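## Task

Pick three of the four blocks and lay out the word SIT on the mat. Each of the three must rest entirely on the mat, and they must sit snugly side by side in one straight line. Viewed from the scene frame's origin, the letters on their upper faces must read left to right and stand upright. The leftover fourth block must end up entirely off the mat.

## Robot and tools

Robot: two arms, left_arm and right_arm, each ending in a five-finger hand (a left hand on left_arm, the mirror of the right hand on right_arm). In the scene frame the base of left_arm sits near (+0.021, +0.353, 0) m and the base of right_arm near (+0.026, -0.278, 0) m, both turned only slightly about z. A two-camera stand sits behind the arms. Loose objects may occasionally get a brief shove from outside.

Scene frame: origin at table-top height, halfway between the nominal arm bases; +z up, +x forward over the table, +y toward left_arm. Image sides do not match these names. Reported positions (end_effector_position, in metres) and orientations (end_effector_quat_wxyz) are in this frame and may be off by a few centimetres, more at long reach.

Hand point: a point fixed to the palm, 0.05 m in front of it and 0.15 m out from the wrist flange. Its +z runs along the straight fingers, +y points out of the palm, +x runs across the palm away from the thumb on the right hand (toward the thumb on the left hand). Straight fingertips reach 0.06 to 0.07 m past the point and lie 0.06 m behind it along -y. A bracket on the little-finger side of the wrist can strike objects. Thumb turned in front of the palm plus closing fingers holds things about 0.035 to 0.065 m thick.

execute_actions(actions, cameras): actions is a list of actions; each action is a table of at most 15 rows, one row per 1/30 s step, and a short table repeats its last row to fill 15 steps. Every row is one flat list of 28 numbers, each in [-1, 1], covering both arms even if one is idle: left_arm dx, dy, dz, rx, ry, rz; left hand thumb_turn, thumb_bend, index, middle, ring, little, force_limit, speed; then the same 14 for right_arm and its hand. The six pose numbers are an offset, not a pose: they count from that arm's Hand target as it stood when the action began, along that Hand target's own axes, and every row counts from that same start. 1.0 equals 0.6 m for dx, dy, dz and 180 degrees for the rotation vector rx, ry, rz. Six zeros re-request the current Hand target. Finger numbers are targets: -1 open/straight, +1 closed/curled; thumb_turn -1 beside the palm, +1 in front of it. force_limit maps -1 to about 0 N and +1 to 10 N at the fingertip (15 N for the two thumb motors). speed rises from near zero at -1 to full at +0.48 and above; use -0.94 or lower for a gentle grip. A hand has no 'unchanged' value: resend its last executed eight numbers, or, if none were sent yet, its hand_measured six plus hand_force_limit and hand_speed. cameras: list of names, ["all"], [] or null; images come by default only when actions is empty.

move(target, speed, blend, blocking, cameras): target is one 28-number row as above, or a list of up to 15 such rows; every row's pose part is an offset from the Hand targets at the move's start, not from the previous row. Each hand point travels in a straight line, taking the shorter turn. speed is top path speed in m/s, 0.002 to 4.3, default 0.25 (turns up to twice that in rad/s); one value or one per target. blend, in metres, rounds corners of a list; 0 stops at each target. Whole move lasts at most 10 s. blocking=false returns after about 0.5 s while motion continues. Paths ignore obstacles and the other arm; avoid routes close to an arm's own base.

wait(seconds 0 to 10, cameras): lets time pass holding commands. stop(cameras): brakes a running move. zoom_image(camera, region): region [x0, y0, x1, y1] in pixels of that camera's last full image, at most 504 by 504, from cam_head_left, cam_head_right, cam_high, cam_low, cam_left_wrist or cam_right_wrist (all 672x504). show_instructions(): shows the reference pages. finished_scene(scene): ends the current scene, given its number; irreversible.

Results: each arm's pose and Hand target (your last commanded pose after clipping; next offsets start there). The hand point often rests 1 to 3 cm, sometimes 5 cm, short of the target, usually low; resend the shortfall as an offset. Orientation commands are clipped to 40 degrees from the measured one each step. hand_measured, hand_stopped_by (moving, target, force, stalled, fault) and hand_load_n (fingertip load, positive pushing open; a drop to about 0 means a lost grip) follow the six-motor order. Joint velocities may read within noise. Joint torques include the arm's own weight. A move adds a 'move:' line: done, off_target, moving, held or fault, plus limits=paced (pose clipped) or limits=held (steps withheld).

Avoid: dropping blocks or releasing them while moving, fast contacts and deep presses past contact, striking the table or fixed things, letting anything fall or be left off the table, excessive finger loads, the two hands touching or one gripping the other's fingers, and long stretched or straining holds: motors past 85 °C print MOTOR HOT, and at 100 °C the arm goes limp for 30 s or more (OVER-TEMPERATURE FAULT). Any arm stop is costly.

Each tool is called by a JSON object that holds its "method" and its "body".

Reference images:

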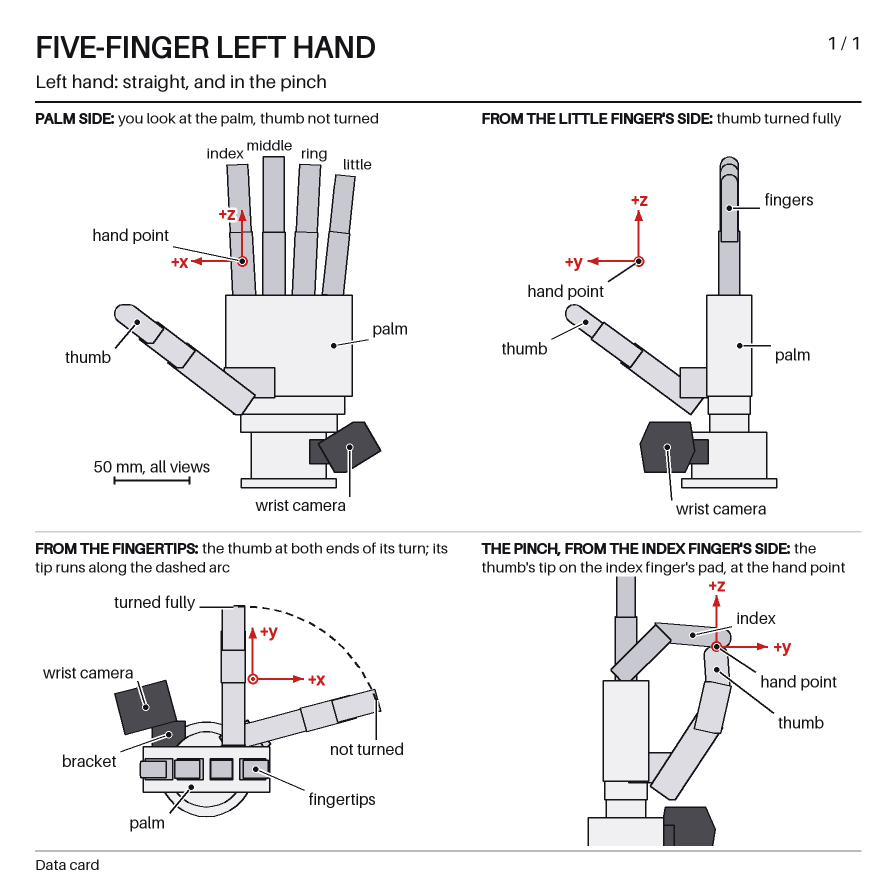

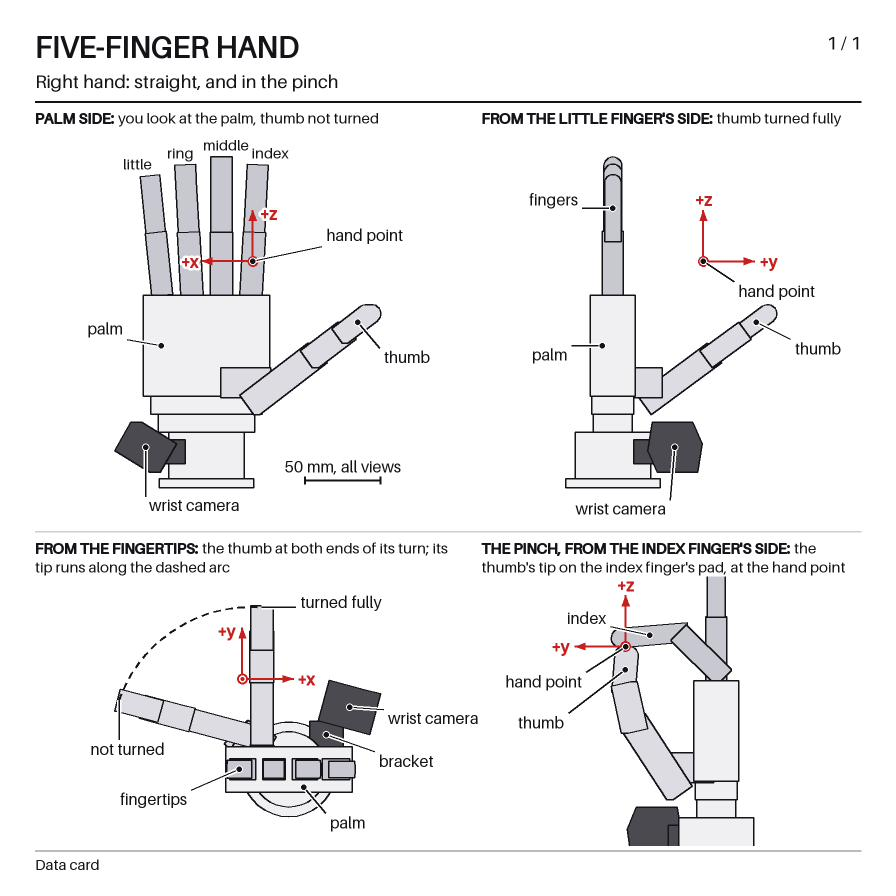

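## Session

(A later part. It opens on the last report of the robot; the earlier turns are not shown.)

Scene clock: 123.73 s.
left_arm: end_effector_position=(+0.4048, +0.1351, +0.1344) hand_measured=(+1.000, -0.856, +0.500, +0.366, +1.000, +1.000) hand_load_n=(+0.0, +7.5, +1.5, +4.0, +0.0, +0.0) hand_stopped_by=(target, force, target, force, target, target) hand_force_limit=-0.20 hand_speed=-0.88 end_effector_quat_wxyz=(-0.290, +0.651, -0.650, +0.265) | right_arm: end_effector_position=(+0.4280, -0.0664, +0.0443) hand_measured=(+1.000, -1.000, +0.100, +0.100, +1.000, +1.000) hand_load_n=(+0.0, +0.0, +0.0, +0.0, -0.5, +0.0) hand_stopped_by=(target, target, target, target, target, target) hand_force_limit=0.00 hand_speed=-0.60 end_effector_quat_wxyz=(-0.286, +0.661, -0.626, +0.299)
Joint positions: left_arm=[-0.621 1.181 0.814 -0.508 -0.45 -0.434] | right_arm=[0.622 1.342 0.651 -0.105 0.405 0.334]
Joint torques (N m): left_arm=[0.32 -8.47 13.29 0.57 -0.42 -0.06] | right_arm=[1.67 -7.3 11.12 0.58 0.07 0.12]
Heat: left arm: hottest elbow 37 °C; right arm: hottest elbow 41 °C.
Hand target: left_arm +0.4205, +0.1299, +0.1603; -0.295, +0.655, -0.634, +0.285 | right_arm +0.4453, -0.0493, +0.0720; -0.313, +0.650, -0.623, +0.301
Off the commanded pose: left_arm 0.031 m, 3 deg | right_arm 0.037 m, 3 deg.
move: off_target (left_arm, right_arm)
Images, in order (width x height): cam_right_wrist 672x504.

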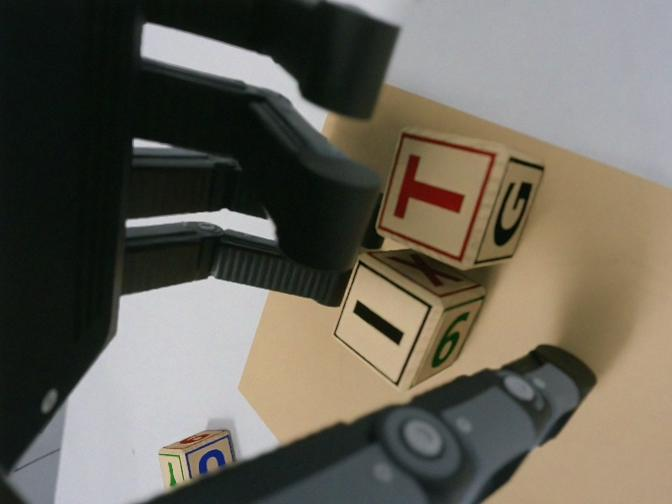

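{"method": "move", "body": {"target": [[0,0,0,0,0,0,1,-0.4,0.5,0.5,1,1,-0.2,-0.88,0,-0.0675,-0.0218,0,0,0,1,-1,0.1,0.1,1,1,0,-0.6]], "speed": 0.15, "cameras": ["cam_right_wrist","cam_head_left","cam_high"]}}

{"method": "zoom_image", "body": {"camera": "cam_head_left", "region": [340, 250, 460, 350]}}

{"method": "zoom_image", "body": {"camera": "cam_right_wrist", "region": [220, 60, 672, 460]}}

Scene clock: 125.03 s.
left_arm: end_effector_position=(+0.4048, +0.1351, +0.1344) hand_measured=(+1.000, -0.856, +0.500, +0.366, +1.000, +1.000) hand_load_n=(+0.0, +7.5, +1.5, +4.0, +0.5, +0.0) hand_stopped_by=(target, force, target, force, target, target) hand_force_limit=-0.20 hand_speed=-0.88 end_effector_quat_wxyz=(-0.290, +0.651, -0.650, +0.265) | right_arm: end_effector_position=(+0.4415, -0.0564, +0.0852) hand_measured=(+1.000, -1.000, +0.100, +0.100, +1.000, +1.000) hand_load_n=(+0.0, +0.0, +0.0, +0.0, +0.0, +0.0) hand_stopped_by=(target, target, target, target, target, target) hand_force_limit=0.00 hand_speed=-0.60 end_effector_quat_wxyz=(-0.293, +0.660, -0.625, +0.295)
Joint positions: left_arm=[-0.621 1.181 0.814 -0.508 -0.45 -0.434] | right_arm=[0.619 1.303 0.743 -0.225 0.392 0.334]
Joint torques (N m): left_arm=[0.26 -8.41 13.29 0.61 -0.42 -0.05] | right_arm=[0.5 -6.59 11.62 0.47 0.11 -0.04]
Heat: left arm: hottest elbow 37 °C; right arm: hottest elbow 41 °C.
Hand target: left_arm +0.4205, +0.1299, +0.1603; -0.295, +0.655, -0.634, +0.285 | right_arm +0.4602, -0.0485, +0.1118; -0.313, +0.650, -0.623, +0.301
Off the commanded pose: left_arm 0.031 m, 3 deg | right_arm 0.034 m, 3 deg.
move: off_target (left_arm, right_arm)
Images, in order (width x height): cam_head_left 672x504, cam_high 672x504, cam_right_wrist 672x504.

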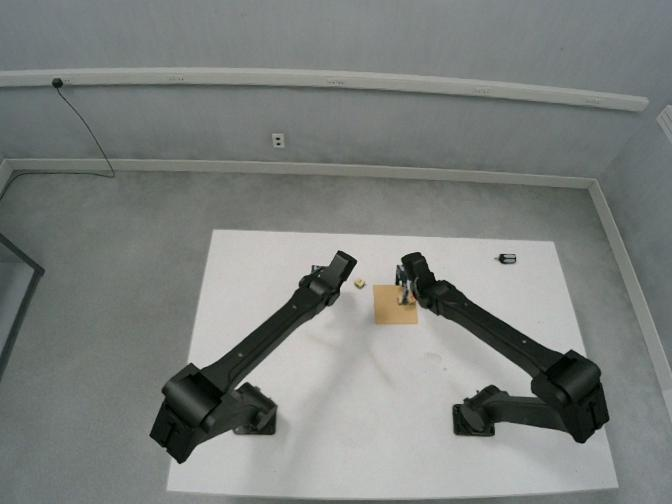

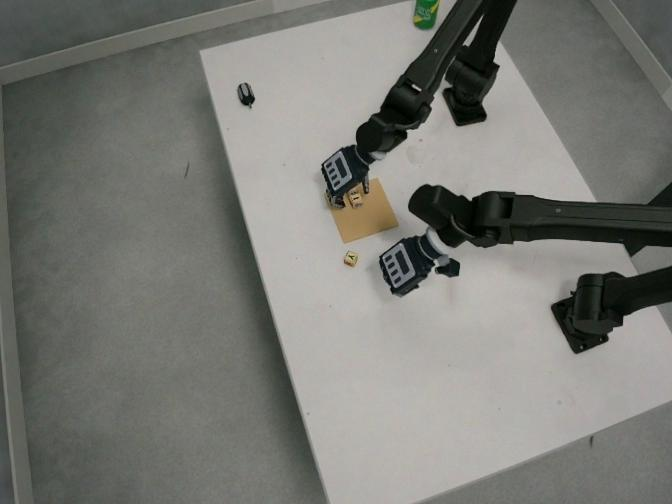

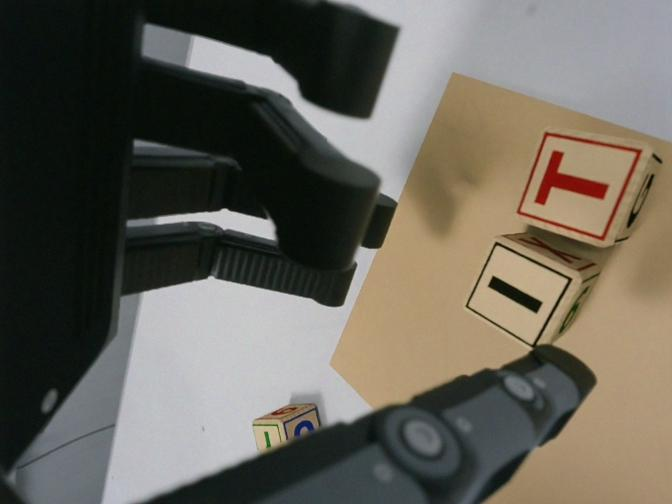

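Scaled by 4.200.

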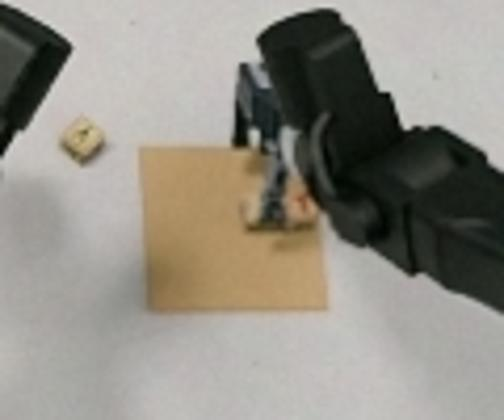

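Scaled by 1.115.

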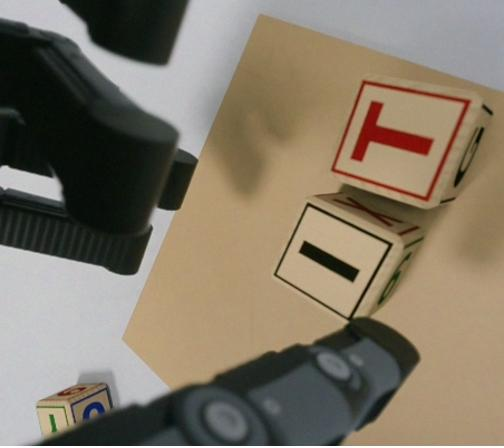

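{"method": "move", "body": {"target": [[0,0,0,0,0,0,1,-0.4,0.5,0.5,1,1,-0.2,-0.88,0.01,0.0321,-0.0083,0,0,0,1,-1,0.1,0.1,1,1,0,-0.6]], "speed": 0.1, "cameras": ["cam_right_wrist"]}}

{"method": "zoom_image", "body": {"camera": "cam_right_wrist", "region": [220, 60, 672, 460]}}

Scene clock: 127.33 s.
left_arm: end_effector_position=(+0.4048, +0.1351, +0.1344) hand_measured=(+1.000, -0.856, +0.500, +0.366, +1.000, +1.000) hand_load_n=(+0.0, +7.5, +1.5, +4.0, +0.0, +0.0) hand_stopped_by=(target, force, target, force, target, target) hand_force_limit=-0.20 hand_speed=-0.88 end_effector_quat_wxyz=(-0.290, +0.651, -0.650, +0.265) | right_arm: end_effector_position=(+0.4401, -0.0573, +0.0904) hand_measured=(+1.000, -1.000, +0.100, +0.100, +1.000, +1.000) hand_load_n=(+0.0, +0.0, +0.0, +0.0, +0.0, +0.0) hand_stopped_by=(target, target, target, target, target, target) hand_force_limit=0.00 hand_speed=-0.60 end_effector_quat_wxyz=(-0.299, +0.658, -0.625, +0.297)
Joint positions: left_arm=[-0.621 1.181 0.814 -0.508 -0.45 -0.434] | right_arm=[0.619 1.285 0.737 -0.225 0.392 0.334]
Joint torques (N m): left_arm=[0.32 -8.41 13.26 0.59 -0.42 -0.06] | right_arm=[0.09 -6.59 8.24 1.63 0.26 -0.01]
Heat: left arm: hottest elbow 37 °C; right arm: hottest elbow 41 °C.
Hand target: left_arm +0.4205, +0.1299, +0.1603; -0.295, +0.655, -0.634, +0.285 | right_arm +0.4446, -0.0552, +0.0999; -0.313, +0.650, -0.623, +0.301
Off the commanded pose: left_arm 0.031 m, 3 deg | right_arm 0.011 m, 2 deg.
move: off_target (left_arm, right_arm)
Images, in order (width x height): cam_right_wrist 672x504.

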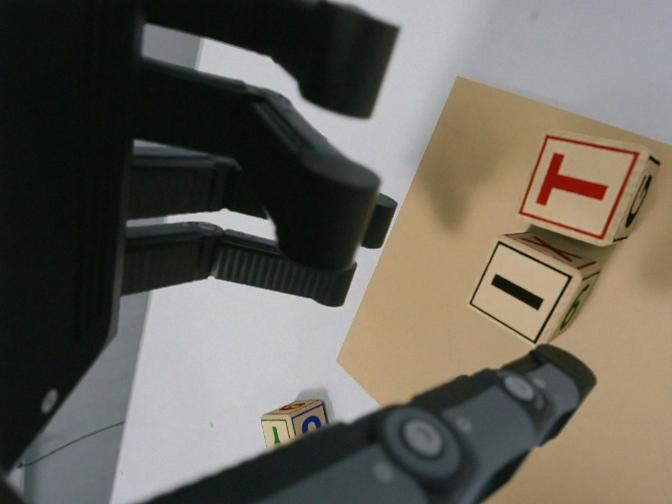

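Scaled by 1.115.

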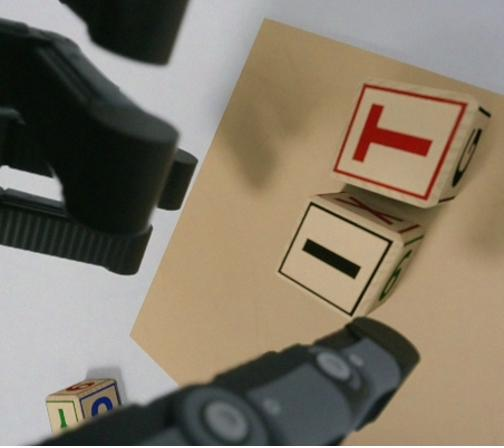

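{"method": "move", "body": {"target": [[0,0,0,0,0,0,1,-0.4,0.5,0.5,1,1,-0.2,-0.88,0.0032,0.0724,0.053,0,0,0,1,-1,0.1,0.1,1,1,0,-0.6]], "speed": 0.08, "cameras": ["cam_right_wrist"]}}

{"method": "zoom_image", "body": {"camera": "cam_right_wrist", "region": [320, 60, 620, 360]}}

Scene clock: 128.93 s.
left_arm: end_effector_position=(+0.4048, +0.1351, +0.1344) hand_measured=(+1.000, -0.856, +0.500, +0.366, +1.000, +1.000) hand_load_n=(+0.0, +8.0, +1.5, +4.0, +0.0, +0.0) hand_stopped_by=(target, force, target, force, target, target) hand_force_limit=-0.20 hand_speed=-0.88 end_effector_quat_wxyz=(-0.290, +0.651, -0.650, +0.265) | right_arm: end_effector_position=(+0.4385, -0.0583, +0.0457) hand_measured=(+1.000, -1.000, +0.100, +0.100, +1.000, +1.000) hand_load_n=(+0.5, +0.0, +0.0, +0.5, +0.0, +0.0) hand_stopped_by=(target, target, target, target, target, target) hand_force_limit=0.00 hand_speed=-0.60 end_effector_quat_wxyz=(-0.308, +0.654, -0.624, +0.299)
Joint positions: left_arm=[-0.621 1.181 0.814 -0.508 -0.45 -0.434] | right_arm=[0.619 1.363 0.653 -0.042 0.392 0.334]
Joint torques (N m): left_arm=[0.32 -8.47 13.29 0.58 -0.41 -0.06] | right_arm=[0.21 -5.25 7.17 1.76 0.17 0.01]
Heat: left arm: hottest elbow 37 °C; right arm: hottest elbow 41 °C.
Hand target: left_arm +0.4205, +0.1299, +0.1603; -0.295, +0.655, -0.634, +0.285 | right_arm +0.4426, -0.0572, +0.0462; -0.313, +0.650, -0.623, +0.301
Off the commanded pose: left_arm 0.031 m, 3 deg | right_arm 0.004 m, 1 deg.
move: off_target (left_arm)
Images, in order (width x height): cam_right_wrist 672x504.

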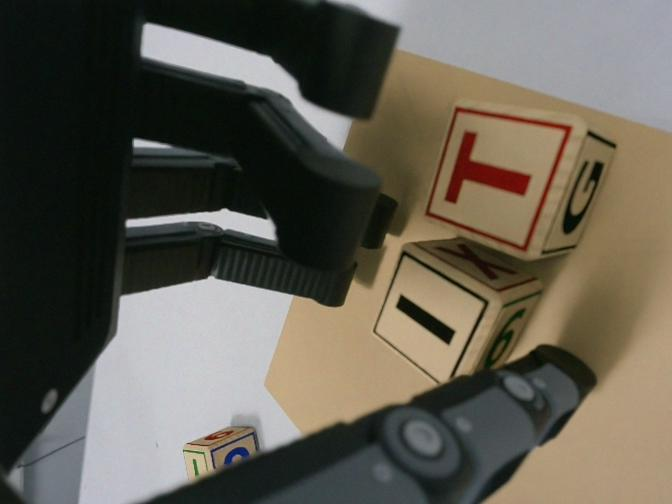

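Scaled by 1.680.

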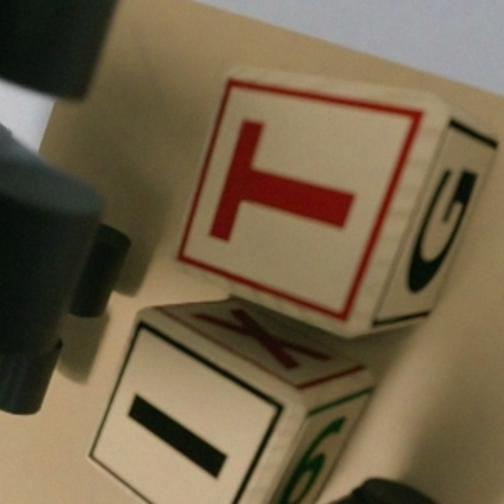

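{"method": "move", "body": {"target": [[0,0,0,0,0,0,1,-0.4,0.5,0.5,1,1,-0.2,-0.88,0,0,0,0,0,0,1,-0.4,0.5,0.5,1,1,-0.2,-0.88]], "speed": 0.08, "cameras": ["cam_right_wrist"]}}

{"method": "zoom_image", "body": {"camera": "cam_right_wrist", "region": [320, 60, 620, 360]}}

Scene clock: 130.77 s.
left_arm: end_effector_position=(+0.4048, +0.1351, +0.1344) hand_measured=(+1.000, -0.856, +0.500, +0.366, +1.000, +1.000) hand_load_n=(+0.0, +7.5, +1.5, +4.0, +0.0, +0.0) hand_stopped_by=(target, force, target, force, target, target) hand_force_limit=-0.20 hand_speed=-0.88 end_effector_quat_wxyz=(-0.290, +0.651, -0.650, +0.265) | right_arm: end_effector_position=(+0.4386, -0.0582, +0.0458) hand_measured=(+1.000, -0.862, +0.500, +0.376, +1.000, +1.000) hand_load_n=(+2.5, +7.0, +0.5, +6.0, +0.0, +0.0) hand_stopped_by=(target, force, target, force, target, target) hand_force_limit=-0.20 hand_speed=-0.88 end_effector_quat_wxyz=(-0.308, +0.653, -0.624, +0.299)
Joint positions: left_arm=[-0.621 1.181 0.814 -0.508 -0.45 -0.434] | right_arm=[0.619 1.363 0.653 -0.042 0.392 0.334]
Joint torques (N m): left_arm=[0.32 -8.41 13.29 0.59 -0.42 -0.06] | right_arm=[0.56 -5.48 7.04 1.61 0.2 0]
Heat: left arm: hottest elbow 37 °C; right arm: hottest elbow 41 °C.
Hand target: left_arm +0.4205, +0.1299, +0.1603; -0.295, +0.655, -0.634, +0.285 | right_arm +0.4426, -0.0572, +0.0462; -0.313, +0.650, -0.623, +0.301
Off the commanded pose: left_arm 0.031 m, 3 deg | right_arm 0.004 m, 1 deg.
move: off_target (left_arm)
Images, in order (width x height): cam_right_wrist 672x504.

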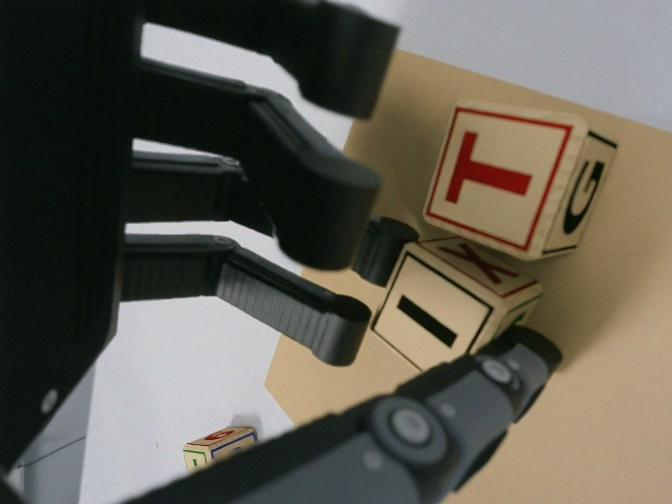

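Scaled by 1.680.

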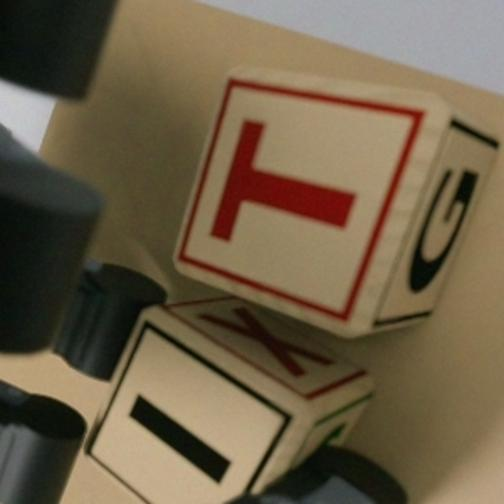

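{"method": "move", "body": {"target": [[0,0,0,0,0,0,1,-0.4,0.5,0.5,1,1,-0.2,-0.88,0.0142,-0.0025,-0.0048,0,0,0,1,-0.4,0.5,0.5,1,1,-0.2,-0.88]], "speed": 0.04, "cameras": ["cam_right_wrist"]}}

{"method": "zoom_image", "body": {"camera": "cam_right_wrist", "region": [320, 60, 620, 360]}}

Scene clock: 132.17 s.
left_arm: end_effector_position=(+0.4048, +0.1351, +0.1344) hand_measured=(+1.000, -0.856, +0.500, +0.366, +1.000, +1.000) hand_load_n=(+0.0, +7.5, +1.5, +4.0, +0.0, +0.0) hand_stopped_by=(target, force, target, force, target, target) hand_force_limit=-0.20 hand_speed=-0.88 end_effector_quat_wxyz=(-0.290, +0.651, -0.650, +0.265) | right_arm: end_effector_position=(+0.4385, -0.0610, +0.0452) hand_measured=(+1.000, -0.862, +0.500, +0.376, +1.000, +1.000) hand_load_n=(+3.0, +6.5, +0.0, +6.0, +0.0, +0.0) hand_stopped_by=(target, force, target, force, target, target) hand_force_limit=-0.20 hand_speed=-0.88 end_effector_quat_wxyz=(-0.308, +0.653, -0.626, +0.296)
Joint positions: left_arm=[-0.621 1.181 0.814 -0.508 -0.45 -0.434] | right_arm=[0.609 1.36 0.649 -0.041 0.38 0.334]
Joint torques (N m): left_arm=[0.26 -8.35 13.26 0.59 -0.42 -0.06] | right_arm=[-1.03 -6.18 6.49 1.59 0.1 -0.08]
Heat: left arm: hottest elbow 37 °C; right arm: hottest elbow 41 °C.
Hand target: left_arm +0.4205, +0.1299, +0.1603; -0.295, +0.655, -0.634, +0.285 | right_arm +0.4417, -0.0658, +0.0491; -0.313, +0.650, -0.623, +0.302
Off the commanded pose: left_arm 0.031 m, 3 deg | right_arm 0.007 m, 1 deg.
move: off_target (left_arm)
Images, in order (width x height): cam_right_wrist 672x504.

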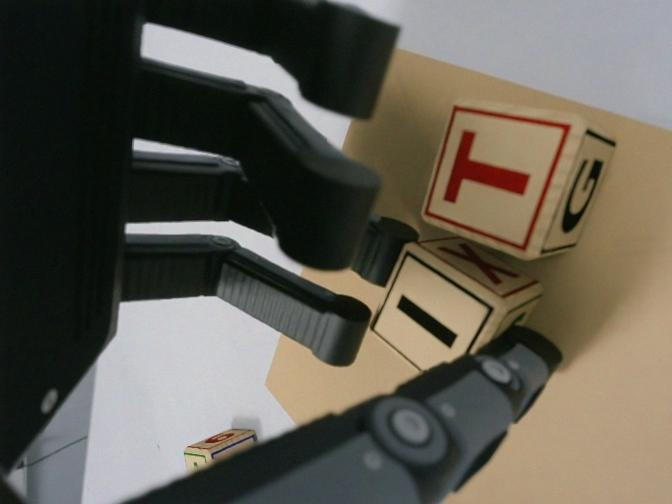

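Scaled by 1.680.

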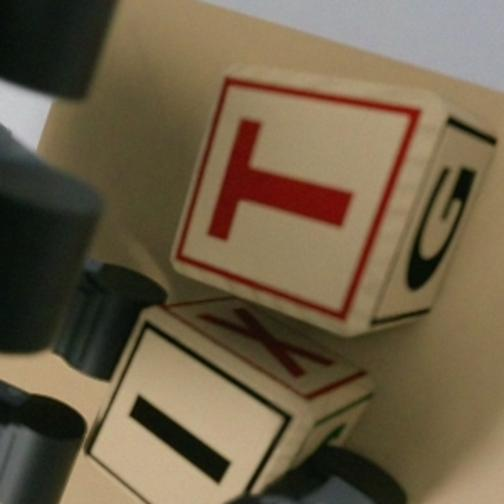

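{"method": "move", "body": {"target": [[0,0,0,0,0,0,1,-0.4,0.5,0.5,1,1,-0.2,-0.88,-0.0025,-0.0383,-0.0128,0,0,0,1,-0.4,0.5,0.5,1,1,-0.2,-0.88]], "speed": 0.06, "cameras": ["cam_right_wrist"]}}

{"method": "zoom_image", "body": {"camera": "cam_right_wrist", "region": [320, 60, 620, 360]}}

Scene clock: 133.43 s.
left_arm: end_effector_position=(+0.4048, +0.1351, +0.1344) hand_measured=(+1.000, -0.856, +0.500, +0.366, +1.000, +1.000) hand_load_n=(-0.5, +7.5, +1.5, +4.0, +0.0, +0.0) hand_stopped_by=(target, force, target, force, target, target) hand_force_limit=-0.20 hand_speed=-0.88 end_effector_quat_wxyz=(-0.290, +0.651, -0.650, +0.265) | right_arm: end_effector_position=(+0.4322, -0.0689, +0.0479) hand_measured=(+1.000, -0.862, +0.500, +0.376, +1.000, +1.000) hand_load_n=(+2.5, +7.0, +0.5, +5.5, +0.0, +0.0) hand_stopped_by=(target, force, target, force, target, target) hand_force_limit=-0.20 hand_speed=-0.88 end_effector_quat_wxyz=(-0.296, +0.658, -0.627, +0.294)
Joint positions: left_arm=[-0.621 1.181 0.814 -0.508 -0.45 -0.434] | right_arm=[0.6 1.335 0.649 -0.091 0.376 0.326]
Joint torques (N m): left_arm=[0.26 -8.47 13.27 0.61 -0.42 -0.06] | right_arm=[0.79 -7.3 10.39 0.39 0.09 -0.13]
Heat: left arm: hottest elbow 37 °C; right arm: hottest elbow 41 °C.
Hand target: left_arm +0.4205, +0.1299, +0.1603; -0.295, +0.655, -0.634, +0.285 | right_arm +0.4498, -0.0639, +0.0718; -0.313, +0.650, -0.623, +0.301
Off the commanded pose: left_arm 0.031 m, 3 deg | right_arm 0.030 m, 2 deg.
move: off_target (left_arm, right_arm)
Images, in order (width x height): cam_right_wrist 672x504.

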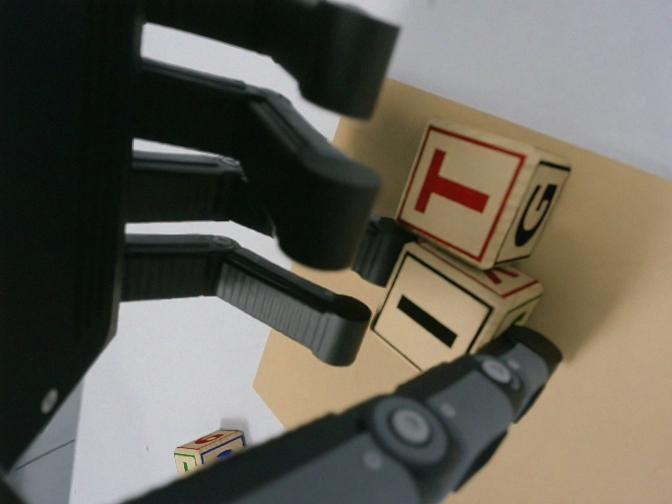

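Scaled by 1.680.

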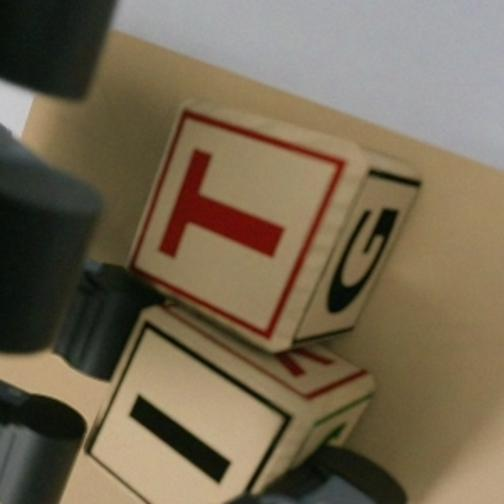

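{"method": "move", "body": {"target": [[0,0,0,0,0,0,1,-0.4,0.5,0.5,1,1,-0.2,-0.88,0.004,-0.0124,0.0156,0,0,0,1,-0.4,0.5,0.5,1,1,-0.2,-0.88]], "speed": 0.06, "cameras": ["cam_right_wrist"]}}

{"method": "zoom_image", "body": {"camera": "cam_right_wrist", "region": [320, 60, 620, 360]}}

Scene clock: 134.87 s.
left_arm: end_effector_position=(+0.4048, +0.1351, +0.1344) hand_measured=(+1.000, -0.856, +0.500, +0.366, +1.000, +1.000) hand_load_n=(+0.0, +7.5, +1.5, +4.0, +0.0, +0.0) hand_stopped_by=(target, force, target, force, target, target) hand_force_limit=-0.20 hand_speed=-0.88 end_effector_quat_wxyz=(-0.290, +0.651, -0.650, +0.265) | right_arm: end_effector_position=(+0.4402, -0.0729, +0.0532) hand_measured=(+1.000, -0.862, +0.500, +0.376, +1.000, +1.000) hand_load_n=(+2.5, +7.0, +0.0, +5.5, +0.0, +0.0) hand_stopped_by=(target, force, target, force, target, target) hand_force_limit=-0.20 hand_speed=-0.88 end_effector_quat_wxyz=(-0.299, +0.657, -0.627, +0.294)
Joint positions: left_arm=[-0.621 1.181 0.814 -0.508 -0.45 -0.434] | right_arm=[0.579 1.335 0.662 -0.091 0.36 0.311]
Joint torques (N m): left_arm=[0.32 -8.35 13.29 0.61 -0.42 -0.06] | right_arm=[-0.15 -5.07 11.18 0.83 0.01 -0.08]
Heat: left arm: hottest elbow 38 °C; right arm: hottest elbow 41 °C.
Hand target: left_arm +0.4205, +0.1299, +0.1603; -0.295, +0.655, -0.634, +0.285 | right_arm +0.4618, -0.0658, +0.0719; -0.313, +0.650, -0.623, +0.301
Off the commanded pose: left_arm 0.031 m, 3 deg | right_arm 0.029 m, 2 deg.
move: off_target (left_arm, right_arm)
Images, in order (width x height): cam_right_wrist 672x504.

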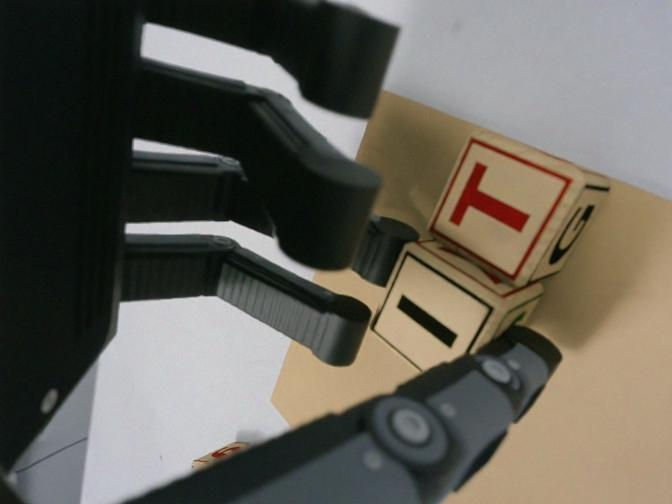

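Scaled by 1.680.

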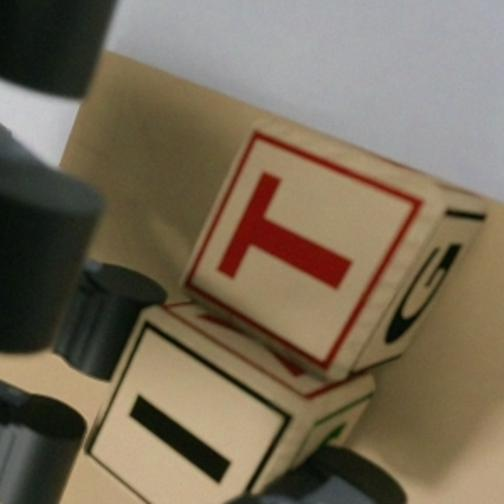

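{"method": "move", "body": {"target": [[0,0,0,0,0,0,1,-0.4,0.5,0.5,1,1,-0.2,-0.88,0.0123,0.0512,0.005,0,0,0,1,-0.4,0.5,0.5,1,1,-0.2,-0.88]], "speed": 0.06, "cameras": ["cam_right_wrist"]}}

{"method": "zoom_image", "body": {"camera": "cam_right_wrist", "region": [320, 60, 620, 360]}}

Scene clock: 136.43 s.
left_arm: end_effector_position=(+0.4048, +0.1351, +0.1344) hand_measured=(+1.000, -0.856, +0.500, +0.366, +1.000, +1.000) hand_load_n=(+0.0, +7.5, +1.5, +4.0, +0.0, +0.0) hand_stopped_by=(target, force, target, force, target, target) hand_force_limit=-0.20 hand_speed=-0.88 end_effector_quat_wxyz=(-0.290, +0.651, -0.650, +0.265) | right_arm: end_effector_position=(+0.4405, -0.0727, +0.0459) hand_measured=(+1.000, -0.862, +0.500, +0.376, +1.000, +1.000) hand_load_n=(+2.5, +6.5, +0.0, +6.0, +0.0, +0.0) hand_stopped_by=(target, force, target, force, target, target) hand_force_limit=-0.20 hand_speed=-0.88 end_effector_quat_wxyz=(-0.309, +0.652, -0.625, +0.298)
Joint positions: left_arm=[-0.621 1.181 0.814 -0.508 -0.45 -0.434] | right_arm=[0.579 1.347 0.635 -0.029 0.36 0.31]
Joint torques (N m): left_arm=[0.21 -8.47 13.26 0.61 -0.42 -0.06] | right_arm=[0.15 -4.48 7.12 1.69 0.08 -0.1]
Heat: left arm: hottest elbow 38 °C; right arm: hottest elbow 41 °C.
Hand target: left_arm +0.4205, +0.1299, +0.1603; -0.295, +0.655, -0.634, +0.285 | right_arm +0.4454, -0.0740, +0.0459; -0.313, +0.650, -0.623, +0.301
Off the commanded pose: left_arm 0.031 m, 3 deg | right_arm 0.005 m, 1 deg.
move: off_target (left_arm)
Images, in order (width x height): cam_right_wrist 672x504.

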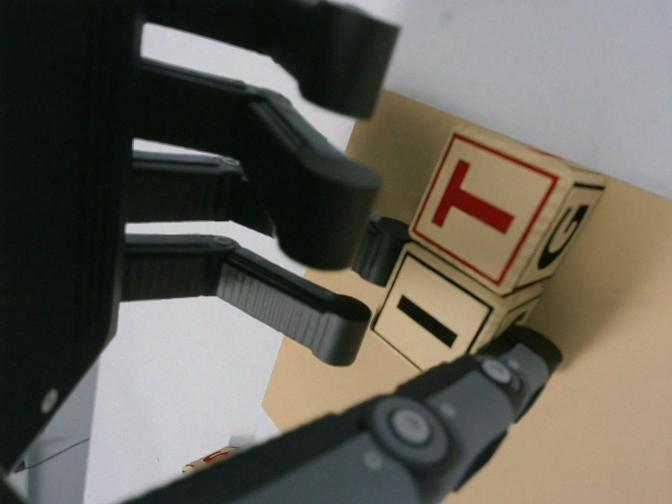

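Scaled by 1.680.

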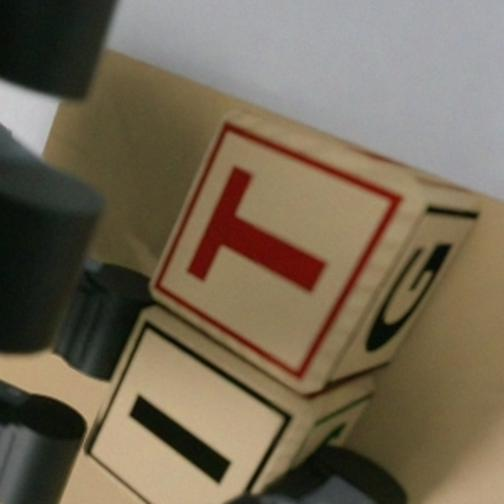

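{"method": "move", "body": {"target": [[0,0,0,0,0,0,1,-0.4,0.5,0.5,1,1,-0.2,-0.88,0,0,0,0,0,0,1,-1,0.1,0.1,1,1,0,-0.7],[0,0,0,0,0,0,1,-0.4,0.5,0.5,1,1,-0.2,-0.88,0,-0.19,-0.07,0,0,0,1,-1,0.1,0.1,1,1,0,-0.7]], "speed": 0.12, "cameras": ["cam_right_wrist","cam_head_left"]}}

{"method": "zoom_image", "body": {"camera": "cam_right_wrist", "region": [320, 60, 672, 410]}}

Scene clock: 139.20 s.
left_arm: end_effector_position=(+0.4048, +0.1351, +0.1344) hand_measured=(+1.000, -0.856, +0.500, +0.366, +1.000, +1.000) hand_load_n=(+0.0, +7.5, +1.5, +4.0, +0.0, +0.0) hand_stopped_by=(target, force, target, force, target, target) hand_force_limit=-0.20 hand_speed=-0.88 end_effector_quat_wxyz=(-0.290, +0.651, -0.650, +0.265) | right_arm: end_effector_position=(+0.4646, -0.0767, +0.1301) hand_measured=(+1.000, -1.000, +0.100, +0.100, +1.000, +1.000) hand_load_n=(+0.0, +0.0, +0.0, +0.5, +0.5, +0.0) hand_stopped_by=(target, target, target, target, target, target) hand_force_limit=0.00 hand_speed=-0.70 end_effector_quat_wxyz=(-0.293, +0.660, -0.628, +0.292)
Joint positions: left_arm=[-0.621 1.181 0.814 -0.508 -0.45 -0.434] | right_arm=[0.537 1.265 0.842 -0.348 0.329 0.281]
Joint torques (N m): left_arm=[0.32 -8.41 13.3 0.59 -0.42 -0.06] | right_arm=[-0.26 -6.53 12.85 0.95 0.04 -0.15]
Heat: left arm: hottest elbow 38 °C; right arm: hottest elbow 41 °C.
Hand target: left_arm +0.4205, +0.1299, +0.1603; -0.295, +0.655, -0.634, +0.285 | right_arm +0.4834, -0.0723, +0.1613; -0.313, +0.650, -0.623, +0.302
Off the commanded pose: left_arm 0.031 m, 3 deg | right_arm 0.037 m, 3 deg.
move: off_target (left_arm, right_arm)
Images, in order (width x height): cam_head_left 672x504, cam_right_wrist 672x504.

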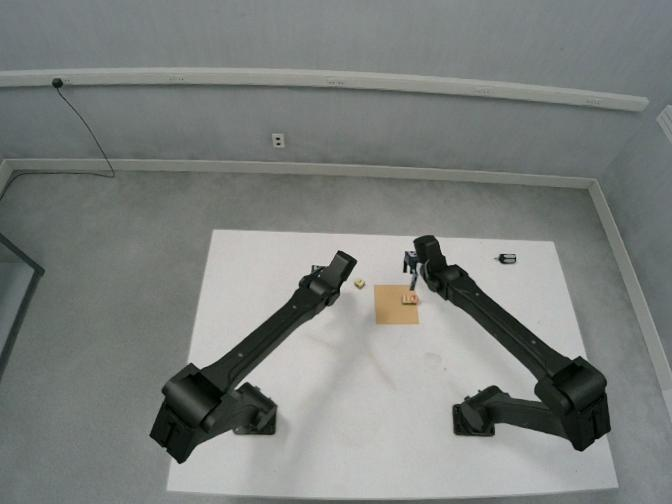

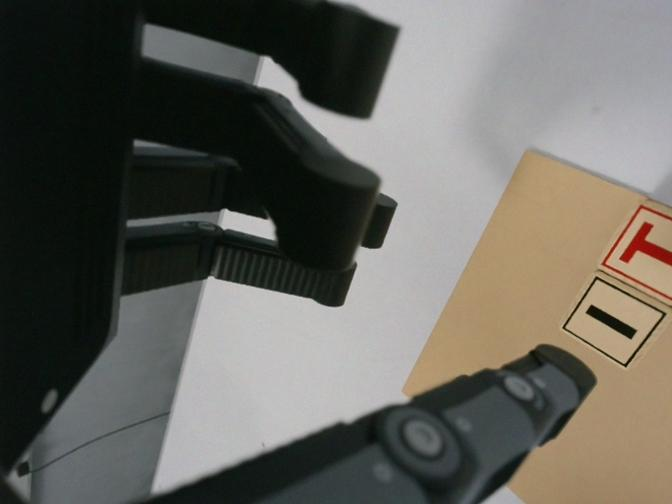

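Scaled by 1.432.

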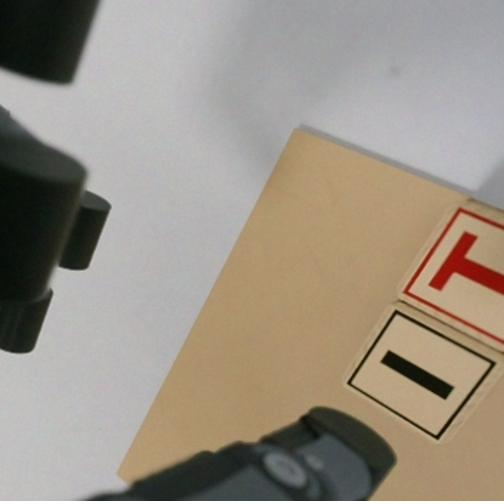

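{"method": "move", "body": {"target": [[0,0,0,0,0,0,1,-0.4,0.5,0.5,1,1,-0.2,-0.88,0.15,0,0,0,0,0,1,-1,0.5,0.5,1,1,-0.2,-0.7]], "speed": 0.2, "cameras": ["cam_right_wrist","cam_head_left","cam_high","cam_low"]}}

{"method": "zoom_image", "body": {"camera": "cam_head_left", "region": [360, 270, 440, 340]}}

{"method": "zoom_image", "body": {"camera": "cam_high", "region": [310, 160, 410, 260]}}

Scene clock: 140.93 s.
left_arm: end_effector_position=(+0.4048, +0.1351, +0.1344) hand_measured=(+1.000, -0.856, +0.500, +0.366, +1.000, +1.000) hand_load_n=(-0.5, +7.5, +1.5, +4.0, +0.0, +0.0) hand_stopped_by=(target, force, target, force, target, target) hand_force_limit=-0.20 hand_speed=-0.88 end_effector_quat_wxyz=(-0.290, +0.651, -0.650, +0.265) | right_arm: end_effector_position=(+0.4834, -0.1597, +0.1543) hand_measured=(+1.000, -1.000, +0.500, +0.500, +1.000, +1.000) hand_load_n=(+0.0, +0.0, +0.0, +0.0, +0.0, +0.0) hand_stopped_by=(target, target, target, target, target, target) hand_force_limit=-0.20 hand_speed=-0.70 end_effector_quat_wxyz=(-0.305, +0.653, -0.628, +0.293)
Joint positions: left_arm=[-0.621 1.181 0.814 -0.508 -0.45 -0.434] | right_arm=[0.302 1.19 0.831 -0.348 0.151 0.129]
Joint torques (N m): left_arm=[0.26 -8.41 13.29 0.64 -0.42 -0.05] | right_arm=[0.62 -5.66 8.73 1.47 -0.11 -0.09]
Heat: left arm: hottest elbow 38 °C; right arm: hottest elbow 41 °C.
Hand target: left_arm +0.4205, +0.1299, +0.1603; -0.295, +0.655, -0.634, +0.285 | right_arm +0.4871, -0.1622, +0.1615; -0.313, +0.650, -0.623, +0.301
Off the commanded pose: left_arm 0.031 m, 3 deg | right_arm 0.008 m, 1 deg.
move: off_target (left_arm)
Images, in order (width x height): cam_head_left 672x504, cam_high 672x504, cam_low 672x504, cam_right_wrist 672x504.

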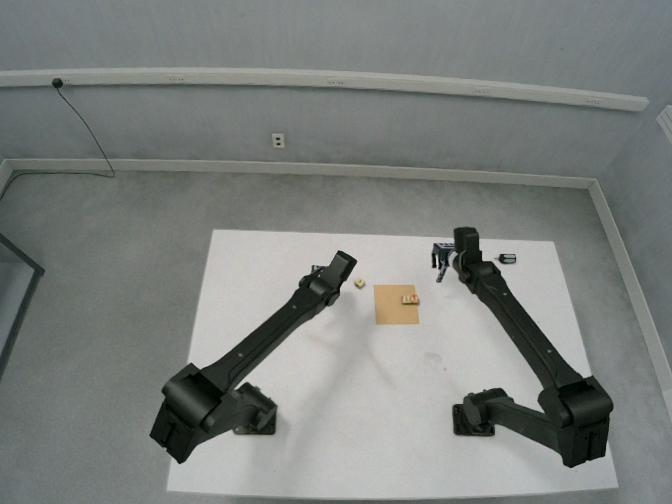

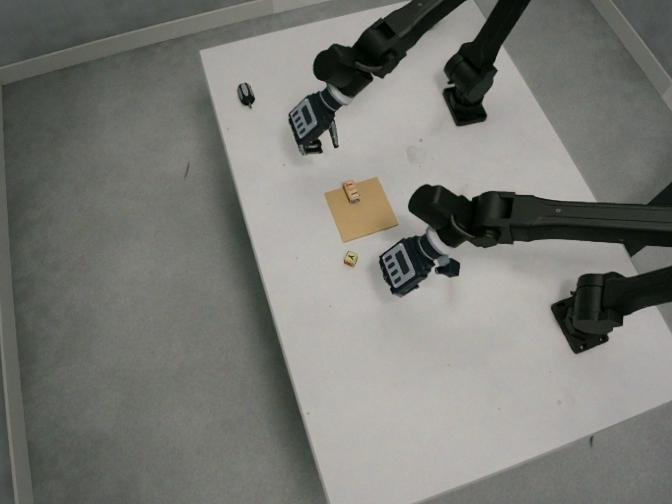

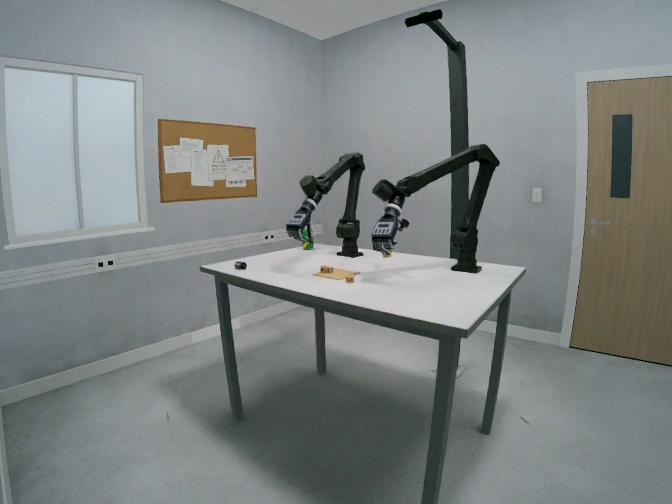

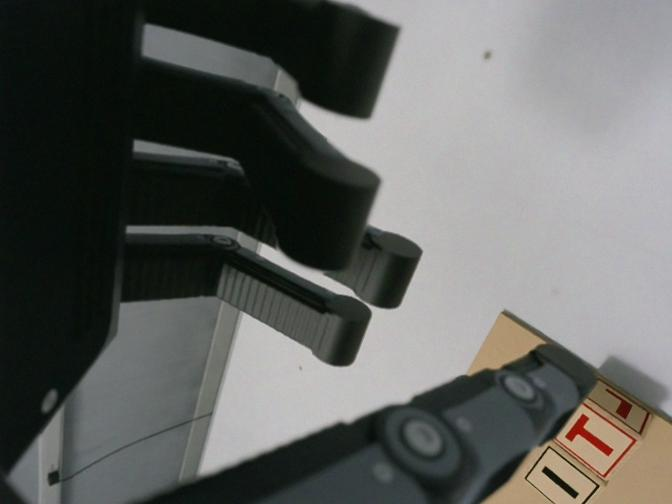

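Scaled by 6.300.

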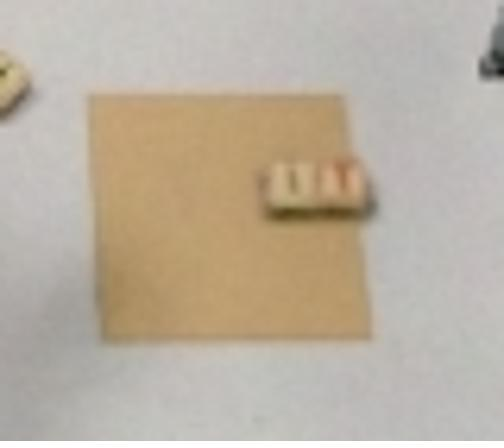

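Scaled by 5.040.

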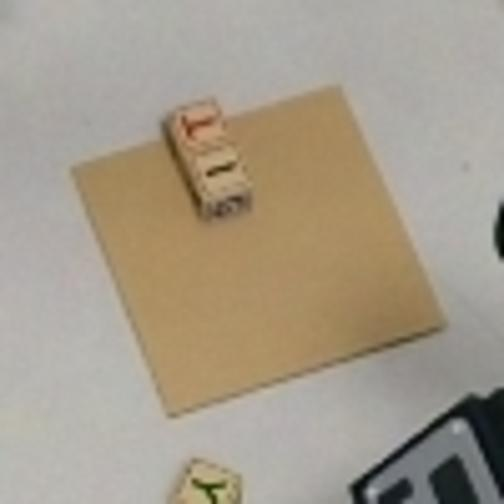

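{"method": "move", "body": {"target": [[0,0,0,0,0,0,1,-0.4,0.5,0.5,1,1,-0.2,-0.88,0.0098,0.1423,-0.0148,0,0,0,1,-1,0.5,1,1,1,-0.2,-0.5]], "speed": 0.15, "cameras": ["cam_right_wrist","cam_head_left"]}}

{"method": "zoom_image", "body": {"camera": "cam_head_left", "region": [360, 250, 460, 350]}}

Scene clock: 142.63 s.
left_arm: end_effector_position=(+0.4048, +0.1351, +0.1344) hand_measured=(+1.000, -0.856, +0.500, +0.366, +1.000, +1.000) hand_load_n=(+0.0, +7.5, +1.5, +4.0, +0.5, +0.0) hand_stopped_by=(target, force, target, force, target, target) hand_force_limit=-0.20 hand_speed=-0.88 end_effector_quat_wxyz=(-0.290, +0.651, -0.650, +0.265) | right_arm: end_effector_position=(+0.4230, -0.1751, +0.0917) hand_measured=(+1.000, -1.000, +0.500, +1.000, +1.000, +1.000) hand_load_n=(+0.0, +0.0, +0.0, +0.0, +0.0, +0.0) hand_stopped_by=(target, target, target, target, target, target) hand_force_limit=-0.20 hand_speed=-0.50 end_effector_quat_wxyz=(-0.300, +0.654, -0.630, +0.294)
Joint positions: left_arm=[-0.621 1.181 0.814 -0.508 -0.45 -0.434] | right_arm=[0.304 1.093 0.585 -0.208 0.159 0.128]
Joint torques (N m): left_arm=[0.26 -8.47 13.27 0.61 -0.42 -0.06] | right_arm=[2.49 -3.84 8.08 1.95 0.14 0.06]
Heat: left arm: hottest elbow 38 °C; right arm: hottest elbow 41 °C.
Hand target: left_arm +0.4205, +0.1299, +0.1603; -0.295, +0.655, -0.634, +0.285 | right_arm +0.4274, -0.1705, +0.1002; -0.313, +0.650, -0.623, +0.301
Off the commanded pose: left_arm 0.031 m, 3 deg | right_arm 0.011 m, 2 deg.
move: off_target (left_arm, right_arm)
Images, in order (width x height): cam_head_left 672x504, cam_right_wrist 672x504.

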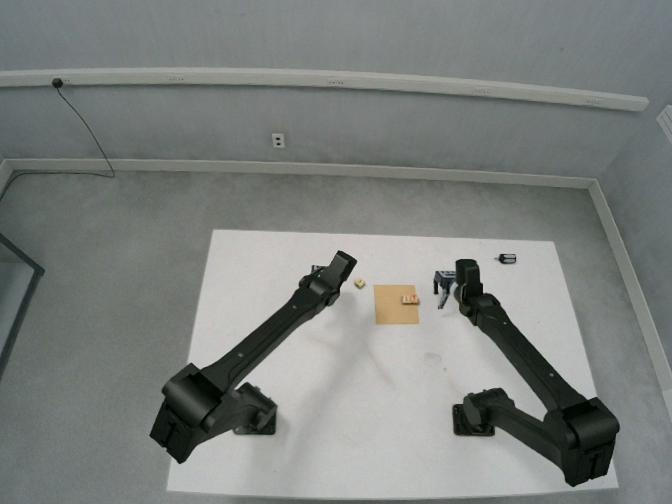

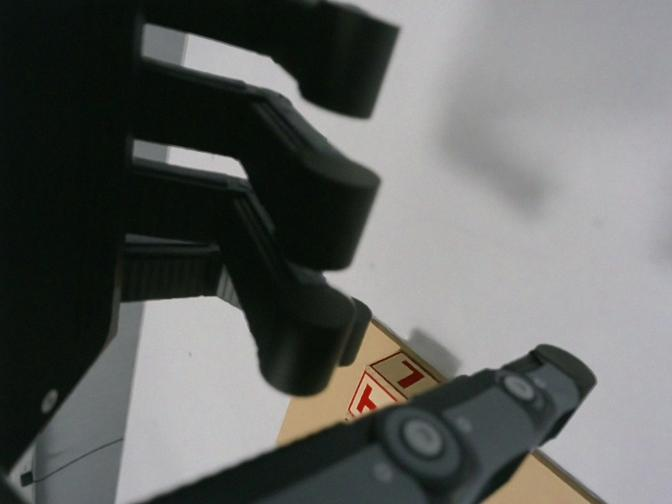

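Scaled by 5.040.

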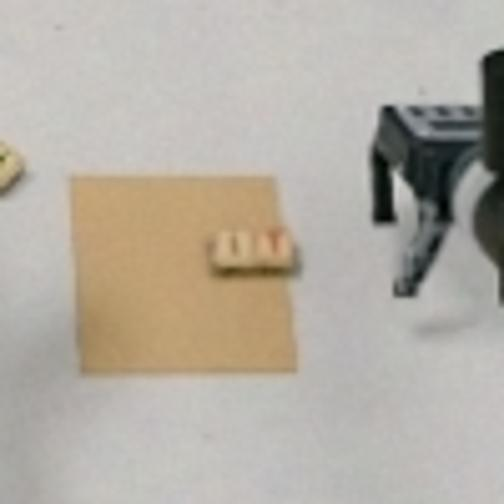

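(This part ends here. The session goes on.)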